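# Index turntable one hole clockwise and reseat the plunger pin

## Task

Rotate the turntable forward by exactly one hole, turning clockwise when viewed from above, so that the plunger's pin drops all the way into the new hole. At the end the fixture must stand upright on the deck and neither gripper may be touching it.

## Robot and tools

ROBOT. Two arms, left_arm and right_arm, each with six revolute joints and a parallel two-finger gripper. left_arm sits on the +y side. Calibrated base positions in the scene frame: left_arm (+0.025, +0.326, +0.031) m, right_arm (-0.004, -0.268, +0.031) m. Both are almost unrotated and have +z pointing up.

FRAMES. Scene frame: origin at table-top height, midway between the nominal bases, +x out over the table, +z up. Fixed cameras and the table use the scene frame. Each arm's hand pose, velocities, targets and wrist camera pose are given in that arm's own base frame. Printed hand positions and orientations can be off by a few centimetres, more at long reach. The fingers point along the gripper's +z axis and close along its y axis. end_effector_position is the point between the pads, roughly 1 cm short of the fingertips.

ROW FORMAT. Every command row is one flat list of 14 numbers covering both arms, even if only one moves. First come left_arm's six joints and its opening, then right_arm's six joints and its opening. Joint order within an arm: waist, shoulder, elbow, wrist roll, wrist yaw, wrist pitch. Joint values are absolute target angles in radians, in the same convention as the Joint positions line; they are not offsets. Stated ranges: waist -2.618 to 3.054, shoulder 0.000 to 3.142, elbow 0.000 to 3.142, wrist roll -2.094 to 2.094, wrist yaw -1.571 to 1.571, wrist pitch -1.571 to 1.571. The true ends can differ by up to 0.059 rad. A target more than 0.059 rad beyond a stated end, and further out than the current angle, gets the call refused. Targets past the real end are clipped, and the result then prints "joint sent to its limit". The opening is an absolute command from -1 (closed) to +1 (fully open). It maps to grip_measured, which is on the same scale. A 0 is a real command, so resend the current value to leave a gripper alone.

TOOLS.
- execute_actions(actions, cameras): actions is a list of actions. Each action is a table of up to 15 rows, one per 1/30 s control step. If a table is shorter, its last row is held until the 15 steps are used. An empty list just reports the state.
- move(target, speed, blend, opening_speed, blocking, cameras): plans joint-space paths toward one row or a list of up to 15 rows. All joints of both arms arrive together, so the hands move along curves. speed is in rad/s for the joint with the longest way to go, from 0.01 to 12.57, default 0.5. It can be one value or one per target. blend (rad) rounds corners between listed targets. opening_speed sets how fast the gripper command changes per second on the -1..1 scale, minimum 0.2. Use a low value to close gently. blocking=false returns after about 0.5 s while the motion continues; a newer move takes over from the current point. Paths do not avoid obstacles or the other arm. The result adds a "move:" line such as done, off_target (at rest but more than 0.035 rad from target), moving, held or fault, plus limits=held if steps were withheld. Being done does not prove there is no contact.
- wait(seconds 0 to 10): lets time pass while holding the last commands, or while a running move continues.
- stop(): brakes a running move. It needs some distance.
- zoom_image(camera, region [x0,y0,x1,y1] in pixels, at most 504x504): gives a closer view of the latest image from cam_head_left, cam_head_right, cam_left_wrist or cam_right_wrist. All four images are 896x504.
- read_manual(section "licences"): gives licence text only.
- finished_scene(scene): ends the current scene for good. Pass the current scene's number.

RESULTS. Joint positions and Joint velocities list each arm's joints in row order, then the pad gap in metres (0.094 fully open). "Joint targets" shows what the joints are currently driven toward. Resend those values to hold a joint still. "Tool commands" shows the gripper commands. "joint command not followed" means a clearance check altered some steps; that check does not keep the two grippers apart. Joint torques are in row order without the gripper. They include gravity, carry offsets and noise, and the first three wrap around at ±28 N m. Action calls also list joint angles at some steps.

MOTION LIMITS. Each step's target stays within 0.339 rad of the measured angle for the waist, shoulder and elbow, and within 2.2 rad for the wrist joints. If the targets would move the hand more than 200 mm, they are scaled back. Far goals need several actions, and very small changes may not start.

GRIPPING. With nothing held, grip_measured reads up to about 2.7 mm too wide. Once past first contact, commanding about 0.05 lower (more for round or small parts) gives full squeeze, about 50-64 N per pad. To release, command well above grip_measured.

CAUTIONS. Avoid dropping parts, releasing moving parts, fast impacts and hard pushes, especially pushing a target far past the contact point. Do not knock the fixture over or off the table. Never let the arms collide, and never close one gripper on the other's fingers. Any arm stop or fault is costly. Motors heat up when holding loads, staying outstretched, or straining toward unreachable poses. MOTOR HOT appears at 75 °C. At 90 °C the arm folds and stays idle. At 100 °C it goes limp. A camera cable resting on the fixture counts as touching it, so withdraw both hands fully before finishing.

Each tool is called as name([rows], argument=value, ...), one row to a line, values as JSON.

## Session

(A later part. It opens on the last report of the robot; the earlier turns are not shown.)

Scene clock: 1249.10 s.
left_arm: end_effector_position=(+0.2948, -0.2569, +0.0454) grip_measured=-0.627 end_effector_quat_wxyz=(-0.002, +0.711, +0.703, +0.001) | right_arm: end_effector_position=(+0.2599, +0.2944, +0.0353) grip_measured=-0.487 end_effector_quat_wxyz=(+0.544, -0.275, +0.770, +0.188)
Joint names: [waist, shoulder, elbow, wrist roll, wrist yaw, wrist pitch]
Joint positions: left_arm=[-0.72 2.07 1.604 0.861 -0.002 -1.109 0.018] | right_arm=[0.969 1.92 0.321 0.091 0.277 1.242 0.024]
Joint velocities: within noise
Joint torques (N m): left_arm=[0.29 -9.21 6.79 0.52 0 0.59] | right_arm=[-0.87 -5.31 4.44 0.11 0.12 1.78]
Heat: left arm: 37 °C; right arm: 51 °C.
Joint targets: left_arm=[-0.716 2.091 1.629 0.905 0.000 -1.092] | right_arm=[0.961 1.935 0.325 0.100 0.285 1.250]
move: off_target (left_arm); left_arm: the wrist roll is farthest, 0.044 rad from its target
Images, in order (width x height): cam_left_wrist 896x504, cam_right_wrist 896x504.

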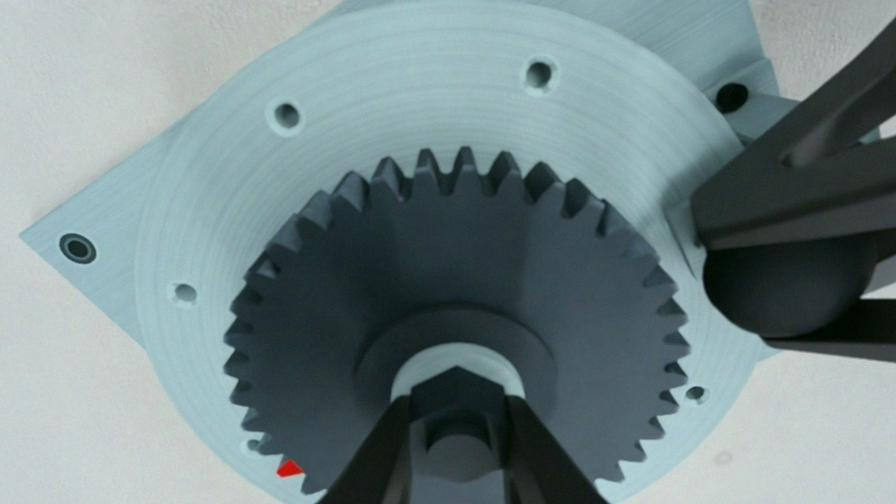

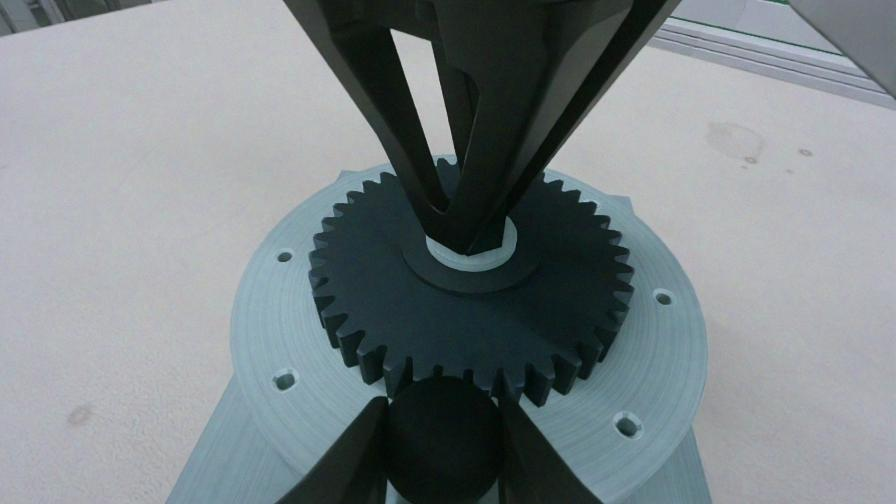

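move([
  [-0.716, 2.091, 1.629, 0.872, 0.0, -1.092, -0.75, 0.961, 1.935, 0.325, 0.10, 0.285, 1.25, -0.6],
  [-0.716, 2.091, 1.629, 0.872, 0.0, -1.092, -0.28, 0.961, 1.935, 0.325, 0.10, 0.285, 1.25, 0.2],
], speed=0.2, opening_speed=0.8, cameras=["cam_right_wrist", "cam_left_wrist"])

Scene clock: 1259.90 s.
left_arm: end_effector_position=(+0.2949, -0.2570, +0.0454) grip_measured=-0.282 end_effector_quat_wxyz=(-0.002, +0.711, +0.703, +0.001) | right_arm: end_effector_position=(+0.2599, +0.2944, +0.0353) grip_measured=+0.198 end_effector_quat_wxyz=(+0.544, -0.275, +0.770, +0.188)
Joint names: [waist, shoulder, elbow, wrist roll, wrist yaw, wrist pitch]
Joint positions: left_arm=[-0.72 2.07 1.604 0.861 -0.002 -1.108 0.034] | right_arm=[0.969 1.92 0.321 0.092 0.277 1.242 0.056]
Joint velocities: within noise
Joint torques (N m): left_arm=[0.32 -9.25 6.76 0.13 0.01 0.59] | right_arm=[-0.9 -5.26 4.45 0.1 0.11 1.79]
Heat: left arm: 37 °C; right arm: 50 °C.
Joint targets: left_arm=[-0.716 2.091 1.629 0.872 0.000 -1.092] | right_arm=[0.961 1.935 0.325 0.100 0.285 1.250]
move: done
Images, in order (width x height): cam_left_wrist 896x504, cam_right_wrist 896x504.

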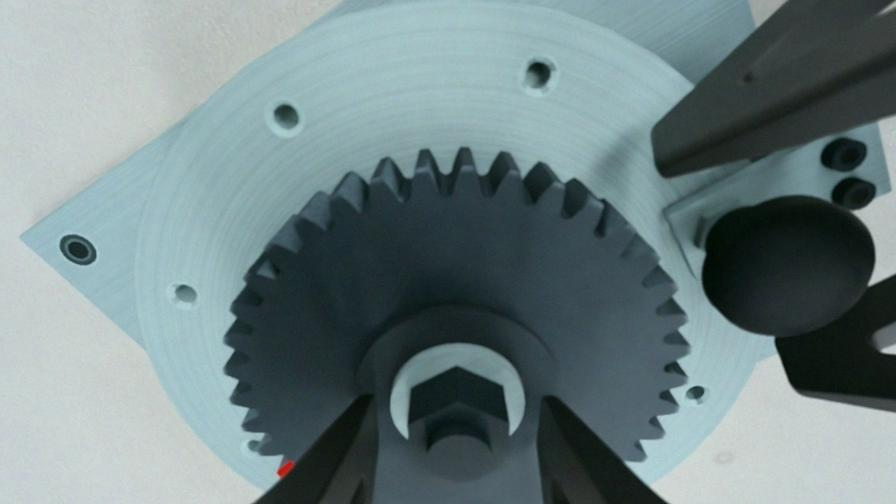

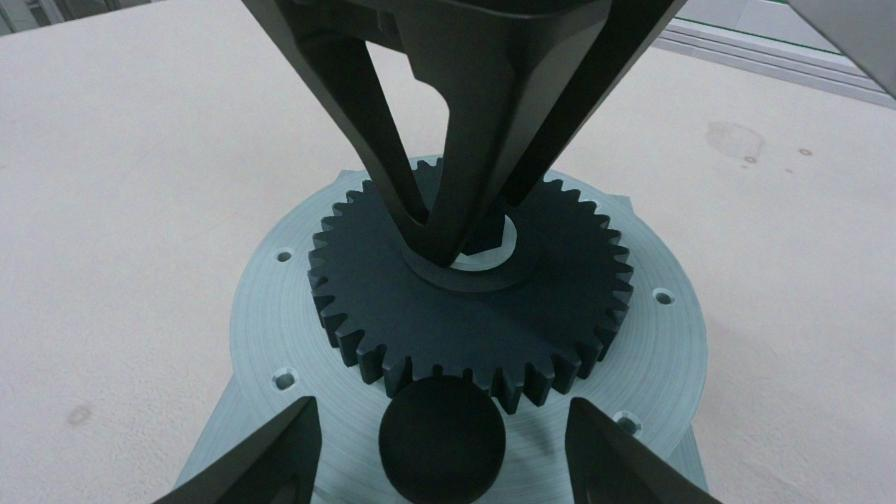

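move([
  [-0.716, 2.040, 1.660, 0.872, 0.0, -1.193, -0.28, 1.032, 1.610, 0.085, 0.10, 0.285, 1.16, 0.2],
  [-0.716, 1.994, 1.925, 0.045, 0.0, -1.491, -0.28, 1.032, 1.610, 0.085, 0.10, 0.285, 1.16, 0.2],
], speed=0.5)

Scene clock: 1274.10 s.
left_arm: end_effector_position=(+0.2856, -0.2488, +0.1341) grip_measured=-0.282 end_effector_quat_wxyz=(-0.017, +0.378, +0.926, +0.007) | right_arm: end_effector_position=(+0.2121, +0.2562, +0.0529) grip_measured=+0.198 end_effector_quat_wxyz=(+0.536, -0.297, +0.764, +0.200)
Joint names: [waist, shoulder, elbow, wrist roll, wrist yaw, wrist pitch]
Joint positions: left_arm=[-0.72 2.031 1.899 0.056 -0.002 -1.475 0.034] | right_arm=[1.023 1.627 0.091 0.092 0.277 1.169 0.056]
Joint velocities: within noise
Joint torques (N m): left_arm=[0.29 -14.37 6.93 -0.11 0.01 0.13] | right_arm=[0.8 -5.46 3.9 0.1 0.11 1.62]
Heat: left arm: 38 °C; right arm: 49 °C.
Joint targets: left_arm=[-0.716 1.994 1.925 0.045 0.000 -1.491] | right_arm=[1.032 1.610 0.085 0.100 0.285 1.160]
move: off_target (left_arm); left_arm: the shoulder is farthest, 0.037 rad from its target

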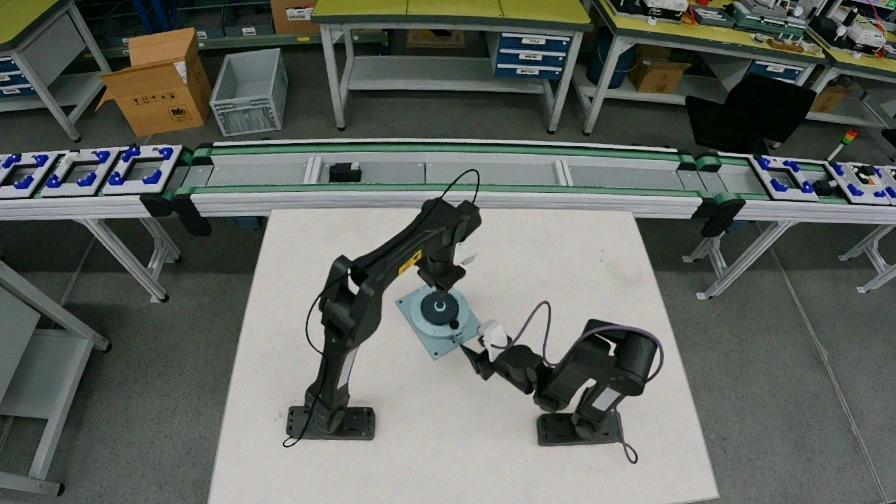

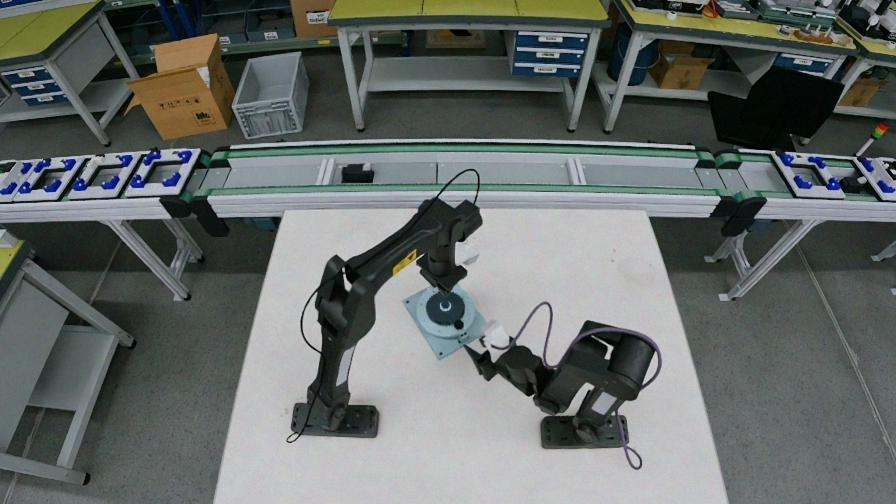

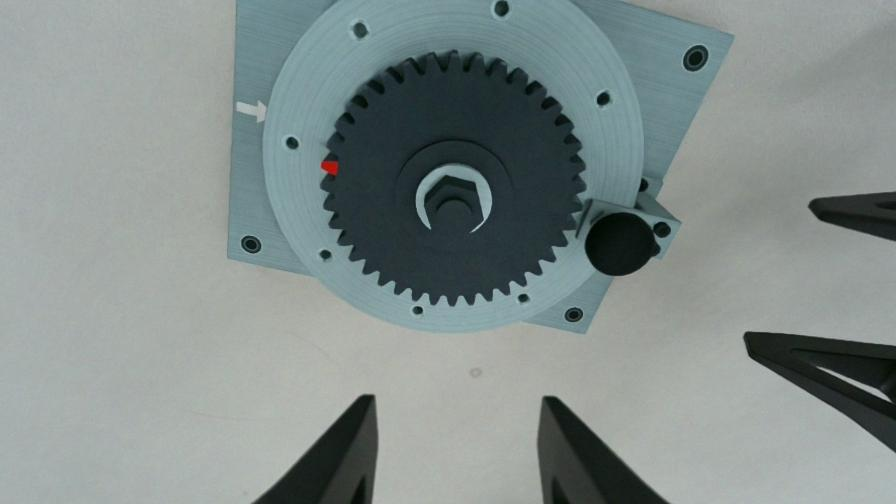

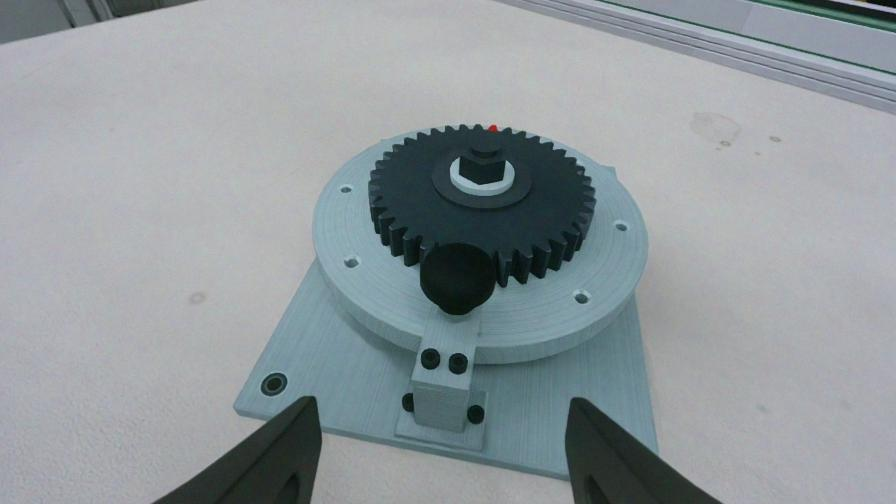

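zoom_image(camera="cam_right_wrist", region=[380, 220, 540, 460])

zoom_image(camera="cam_left_wrist", region=[220, 0, 720, 340])

Scaled by 2.100 from the camera's 896x504 image, which has a finer 1280x720 frame.

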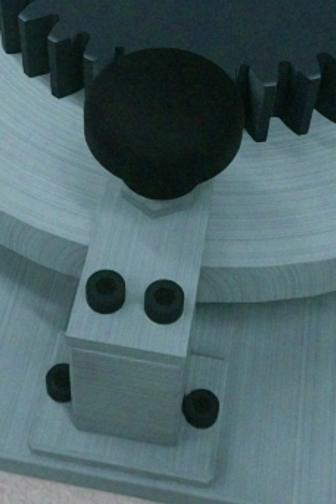

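Scaled by 1.008 from the camera's 896x504 image, which has a finer 1280x720 frame.

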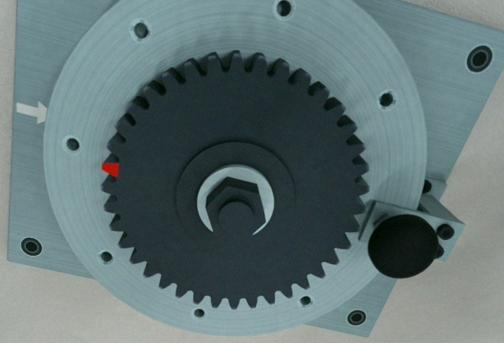

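move([
  [-0.716, 2.050, 1.672, 0.872, 0.0, -1.203, -0.28, 0.961, 1.941, 0.331, 0.10, 0.285, 1.272, 0.2],
  [-0.716, 2.086, 1.597, 0.872, 0.0, -1.090, -0.28, 0.961, 1.941, 0.331, 0.10, 0.285, 1.272, 0.2],
  [-0.716, 2.086, 1.597, 0.872, 0.0, -1.090, -0.75, 0.961, 1.941, 0.331, 0.10, 0.285, 1.272, -0.6],
], speed=[0.6, 0.2, 0.5], opening_speed=0.6, cameras=["cam_right_wrist", "cam_left_wrist"])

Scene clock: 1461.80 s.
left_arm: end_effector_position=(+0.2962, -0.2581, +0.0478) grip_measured=-0.632 end_effector_quat_wxyz=(+0.002, +0.711, +0.703, +0.001) | right_arm: end_effector_position=(+0.2599, +0.2943, +0.0360) grip_measured=-0.485 end_effector_quat_wxyz=(+0.546, -0.274, +0.769, +0.189)
Joint names: [waist, shoulder, elbow, wrist roll, wrist yaw, wrist pitch]
Joint positions: left_arm=[-0.72 2.067 1.609 0.861 -0.002 -1.109 0.017] | right_arm=[0.969 1.924 0.318 0.092 0.277 1.253 0.024]
Joint velocities: within noise
Joint torques (N m): left_arm=[0.28 -9.46 3.86 0.13 0 0.63] | right_arm=[-0.83 -5.12 5.23 0.11 0.12 1.88]
Heat: left arm: 45 °C; right arm: 43 °C.
Joint targets: left_arm=[-0.716 2.086 1.597 0.872 0.000 -1.090] | right_arm=[0.961 1.941 0.331 0.100 0.285 1.272]
move: done
Images, in order (width x height): cam_left_wrist 896x504, cam_right_wrist 896x504.

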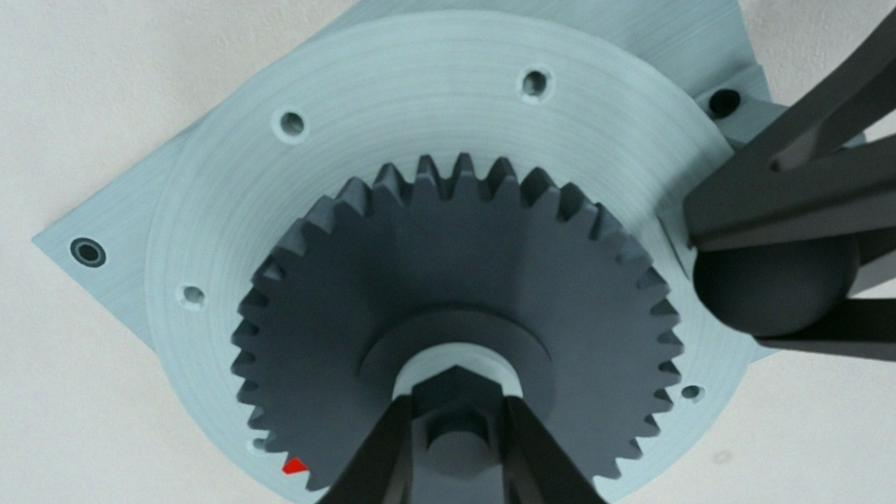

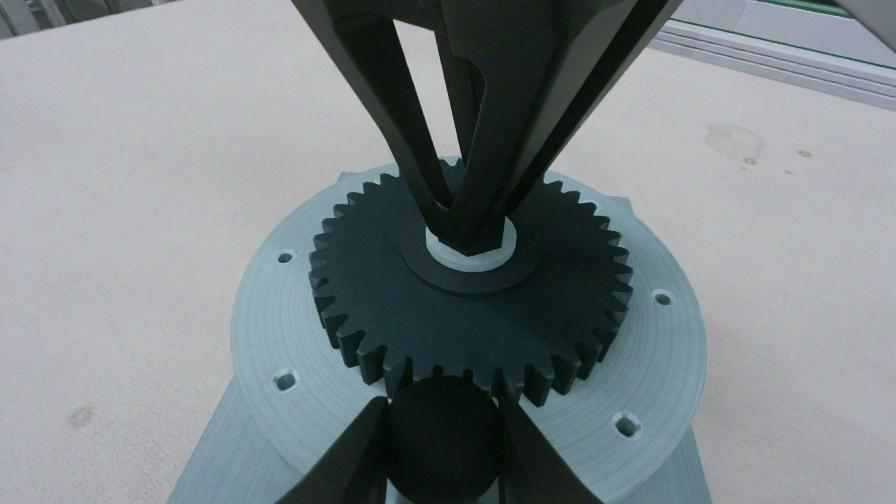

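move([
  [-0.716, 2.086, 1.597, 0.872, 0.0, -1.090, -0.75, 0.961, 1.800, 0.380, 0.10, 0.285, 1.45, -0.6],
  [-0.716, 2.086, 1.597, 0.20, 0.0, -1.090, -0.75, 0.961, 1.800, 0.380, 0.10, 0.285, 1.45, -0.6],
  [-0.716, 2.086, 1.597, 0.20, 0.0, -1.090, -0.75, 0.961, 1.935, 0.325, 0.10, 0.285, 1.25, -0.6],
  [-0.716, 2.086, 1.597, -0.03, 0.0, -1.090, -0.75, 0.961, 1.935, 0.325, 0.10, 0.285, 1.25, -0.6],
], speed=[0.3, 0.8, 0.3, 0.12], cameras=["cam_right_wrist", "cam_left_wrist"])

Scene clock: 1477.57 s.
left_arm: end_effector_position=(+0.2964, -0.2578, +0.0478) grip_measured=-0.633 end_effector_quat_wxyz=(+0.002, +0.357, +0.934, +0.001) | right_arm: end_effector_position=(+0.2596, +0.2940, +0.0356) grip_measured=-0.487 end_effector_quat_wxyz=(+0.545, -0.274, +0.770, +0.188)
Joint names: [waist, shoulder, elbow, wrist roll, wrist yaw, wrist pitch]
Joint positions: left_arm=[-0.72 2.067 1.609 0.011 -0.004 -1.109 0.017] | right_arm=[0.969 1.919 0.318 0.092 0.277 1.244 0.024]
Joint velocities: within noise
Joint torques (N m): left_arm=[0.32 -9.39 3.92 -0.43 0.03 0.63] | right_arm=[-0.88 -5.22 4.63 0.11 0.12 1.77]
Heat: left arm: 42 °C; right arm: 46 °C.
Joint targets: left_arm=[-0.716 2.086 1.597 -0.030 0.000 -1.090] | right_arm=[0.961 1.935 0.325 0.100 0.285 1.250]
move: off_target (left_arm); left_arm: the wrist roll is farthest, 0.041 rad from its target
Images, in order (width x height): cam_left_wrist 896x504, cam_right_wrist 896x504.

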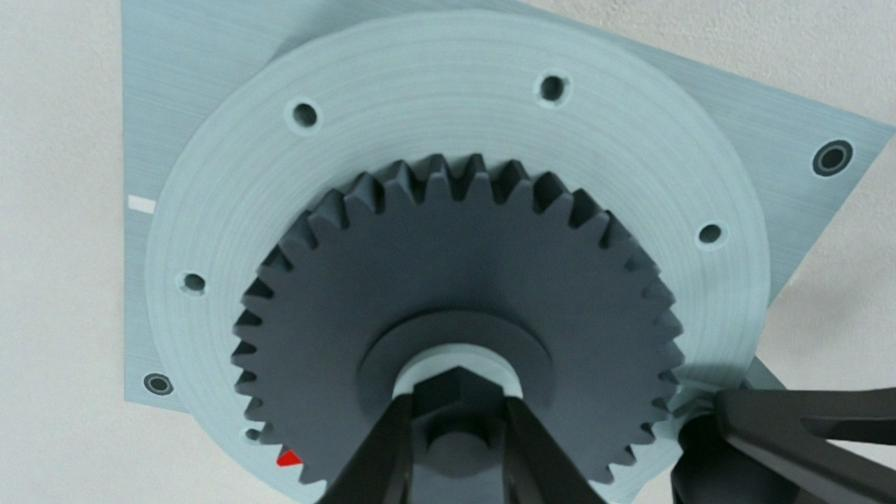

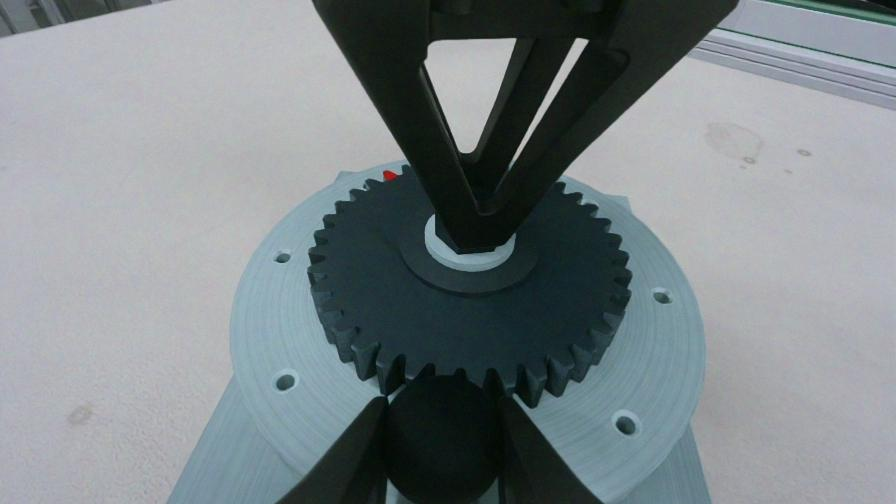

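move([
  [-0.716, 2.086, 1.597, 0.03, 0.0, -1.090, -0.75, 0.961, 1.800, 0.380, 0.10, 0.285, 1.45, -0.6],
  [-0.716, 2.086, 1.597, 0.70, 0.0, -1.090, -0.75, 0.961, 1.800, 0.380, 0.10, 0.285, 1.45, -0.6],
  [-0.716, 2.086, 1.597, 0.70, 0.0, -1.090, -0.75, 0.961, 1.935, 0.325, 0.10, 0.285, 1.25, -0.6],
  [-0.716, 2.086, 1.597, 0.91, 0.0, -1.090, -0.75, 0.961, 1.935, 0.325, 0.10, 0.285, 1.25, -0.6],
], speed=[0.4, 1.2, 0.4, 0.15], cameras=["cam_right_wrist", "cam_left_wrist"])

Scene clock: 1493.97 s.
left_arm: end_effector_position=(+0.2958, -0.2586, +0.0478) grip_measured=-0.633 end_effector_quat_wxyz=(+0.002, +0.713, +0.701, -0.001) | right_arm: end_effector_position=(+0.2602, +0.2947, +0.0396) grip_measured=-0.487 end_effector_quat_wxyz=(+0.549, -0.272, +0.767, +0.191)
Joint names: [waist, shoulder, elbow, wrist roll, wrist yaw, wrist pitch]
Joint positions: left_arm=[-0.72 2.067 1.609 0.869 0.002 -1.109 0.017] | right_arm=[0.969 1.911 0.318 0.092 0.277 1.249 0.024]
Joint velocities: within noise
Joint torques (N m): left_arm=[0.28 -9.43 3.93 0.5 -0.02 0.62] | right_arm=[-0.91 -4.6 4.74 0.12 0.12 1.73]
Heat: left arm: 41 °C; right arm: 46 °C.
Joint targets: left_arm=[-0.716 2.086 1.597 0.910 0.000 -1.090] | right_arm=[0.961 1.935 0.325 0.100 0.285 1.250]
move: off_target (left_arm); left_arm: the wrist roll is farthest, 0.041 rad from its target
Images, in order (width x height): cam_left_wrist 896x504, cam_right_wrist 896x504.

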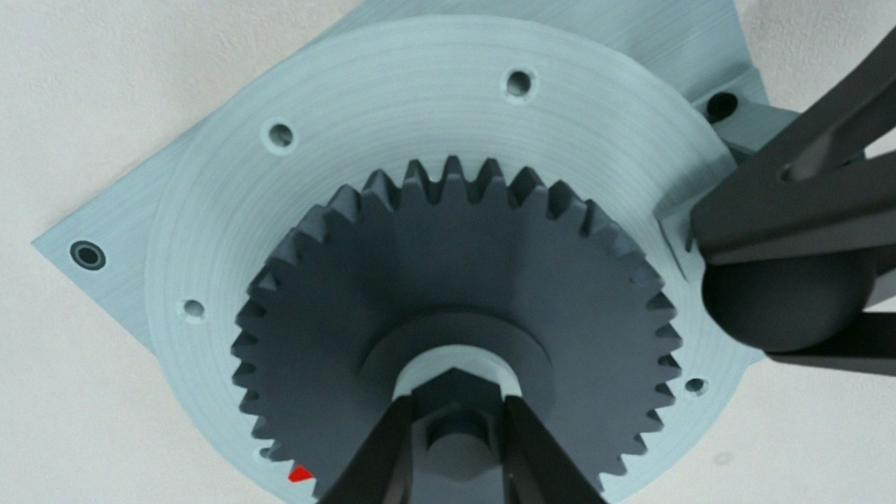

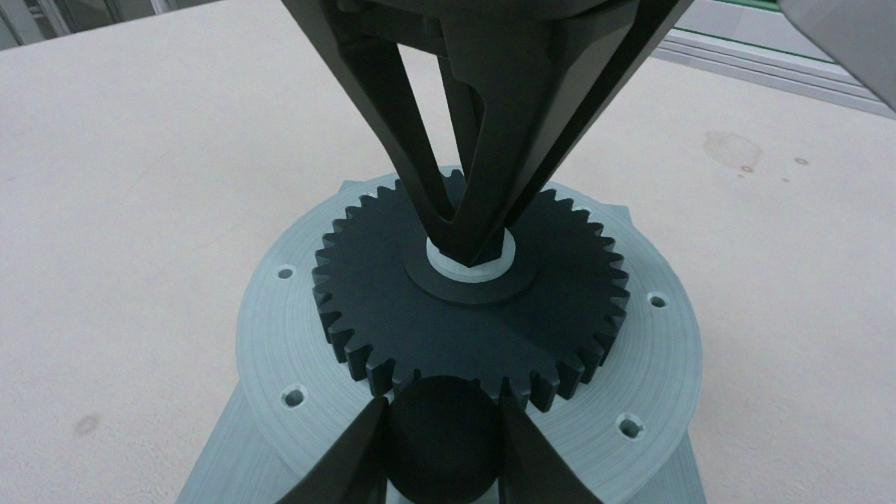

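move(target=[-0.716, 2.086, 1.597, 0.99, 0.0, -1.090, -0.75, 0.961, 1.935, 0.325, 0.10, 0.285, 1.25, -0.6], speed=0.1, cameras=["cam_right_wrist", "cam_left_wrist"])

Scene clock: 1503.53 s.
left_arm: end_effector_position=(+0.2957, -0.2587, +0.0478) grip_measured=-0.633 end_effector_quat_wxyz=(+0.002, +0.736, +0.677, -0.001) | right_arm: end_effector_position=(+0.2598, +0.2946, +0.0357) grip_measured=-0.487 end_effector_quat_wxyz=(+0.545, -0.275, +0.770, +0.189)
Joint names: [waist, shoulder, elbow, wrist roll, wrist yaw, wrist pitch]
Joint positions: left_arm=[-0.72 2.067 1.609 0.935 0.002 -1.109 0.017] | right_arm=[0.969 1.921 0.32 0.092 0.276 1.244 0.024]
Joint velocities: within noise
Joint torques (N m): left_arm=[0.35 -9.43 3.92 0.6 0 0.63] | right_arm=[-0.84 -5.33 4.49 0.11 0.12 1.76]
Heat: left arm: 41 °C; right arm: 45 °C.
Joint targets: left_arm=[-0.716 2.086 1.597 0.990 0.000 -1.090] | right_arm=[0.961 1.935 0.325 0.100 0.285 1.250]
move: off_target (left_arm); left_arm: the wrist roll is farthest, 0.055 rad from its target
Images, in order (width x height): cam_left_wrist 896x504, cam_right_wrist 896x504.

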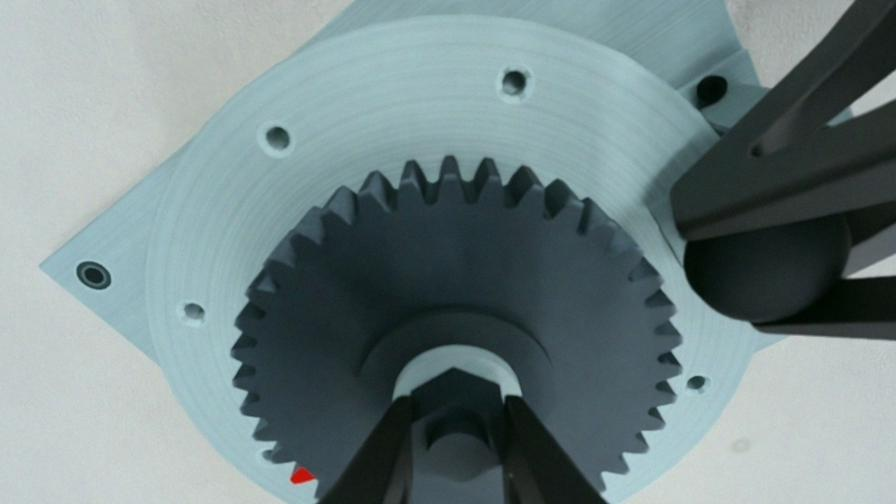

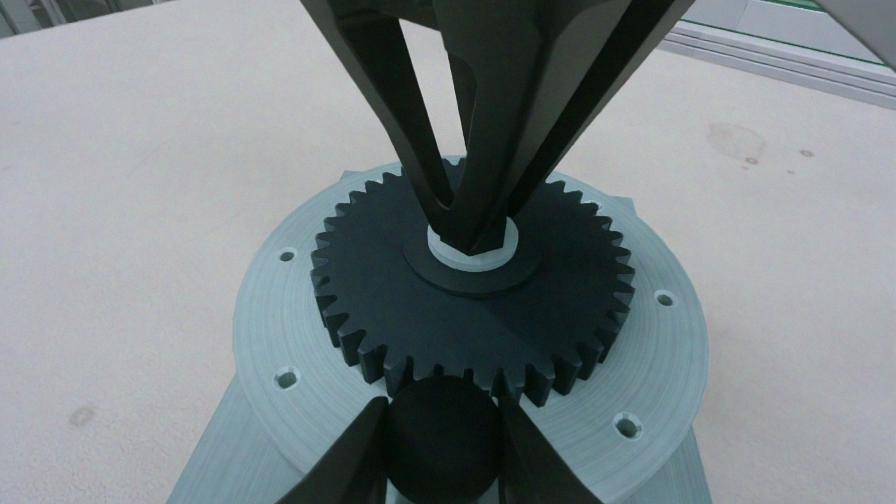

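move([
  [-0.716, 2.086, 1.597, 0.94, 0.0, -1.090, -0.75, 0.961, 1.935, 0.325, 0.10, 0.285, 1.25, -0.6],
  [-0.716, 2.086, 1.597, 0.94, 0.0, -1.090, -0.28, 0.961, 1.935, 0.325, 0.10, 0.285, 1.25, 0.2],
  [-0.716, 2.040, 1.660, 0.94, 0.0, -1.193, -0.28, 1.032, 1.610, 0.085, 0.10, 0.285, 1.16, 0.2],
  [-0.716, 1.970, 1.925, 0.045, 0.0, -1.491, -0.28, 1.032, 1.610, 0.085, 0.10, 0.285, 1.16, 0.2],
], speed=[0.3, 0.5, 0.6, 0.8], opening_speed=1.5)

Scene clock: 1516.17 s.
left_arm: end_effector_position=(+0.2850, -0.2490, +0.1443) grip_measured=-0.282 end_effector_quat_wxyz=(-0.004, +0.378, +0.926, +0.001) | right_arm: end_effector_position=(+0.2119, +0.2564, +0.0529) grip_measured=+0.198 end_effector_quat_wxyz=(+0.536, -0.297, +0.764, +0.201)
Joint names: [waist, shoulder, elbow, wrist roll, wrist yaw, wrist pitch]
Joint positions: left_arm=[-0.72 2.003 1.9 0.056 0.001 -1.475 0.034] | right_arm=[1.023 1.627 0.091 0.092 0.276 1.17 0.056]
Joint velocities: within noise
Joint torques (N m): left_arm=[0.32 -13.76 6.82 -0.11 -0.02 0.21] | right_arm=[0.77 -5.44 3.84 0.11 0.13 1.62]
Heat: left arm: 41 °C; right arm: 44 °C.
Joint targets: left_arm=[-0.716 1.970 1.925 0.045 0.000 -1.491] | right_arm=[1.032 1.610 0.085 0.100 0.285 1.160]
move: done

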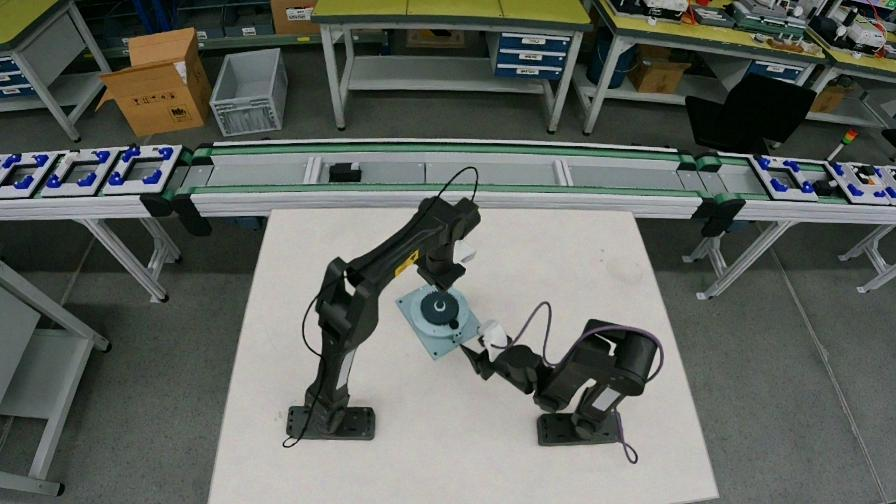

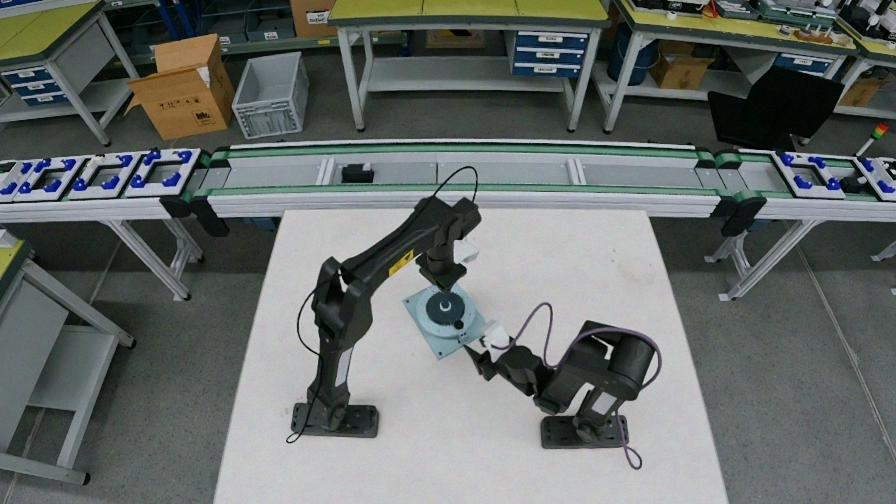

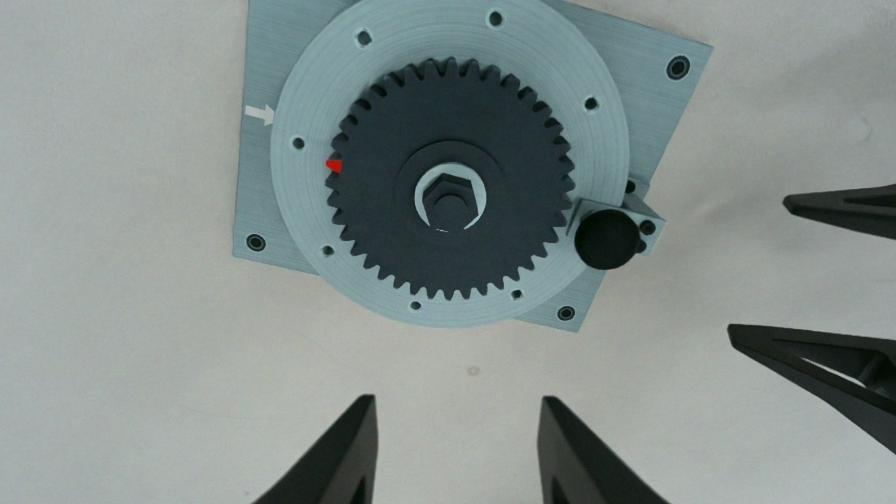

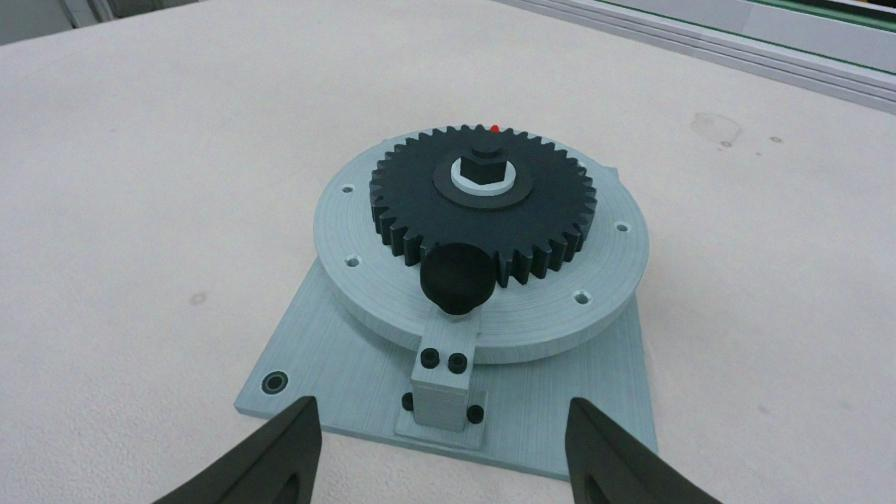

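finished_scene(scene=1)

The scene is finished: the task was done.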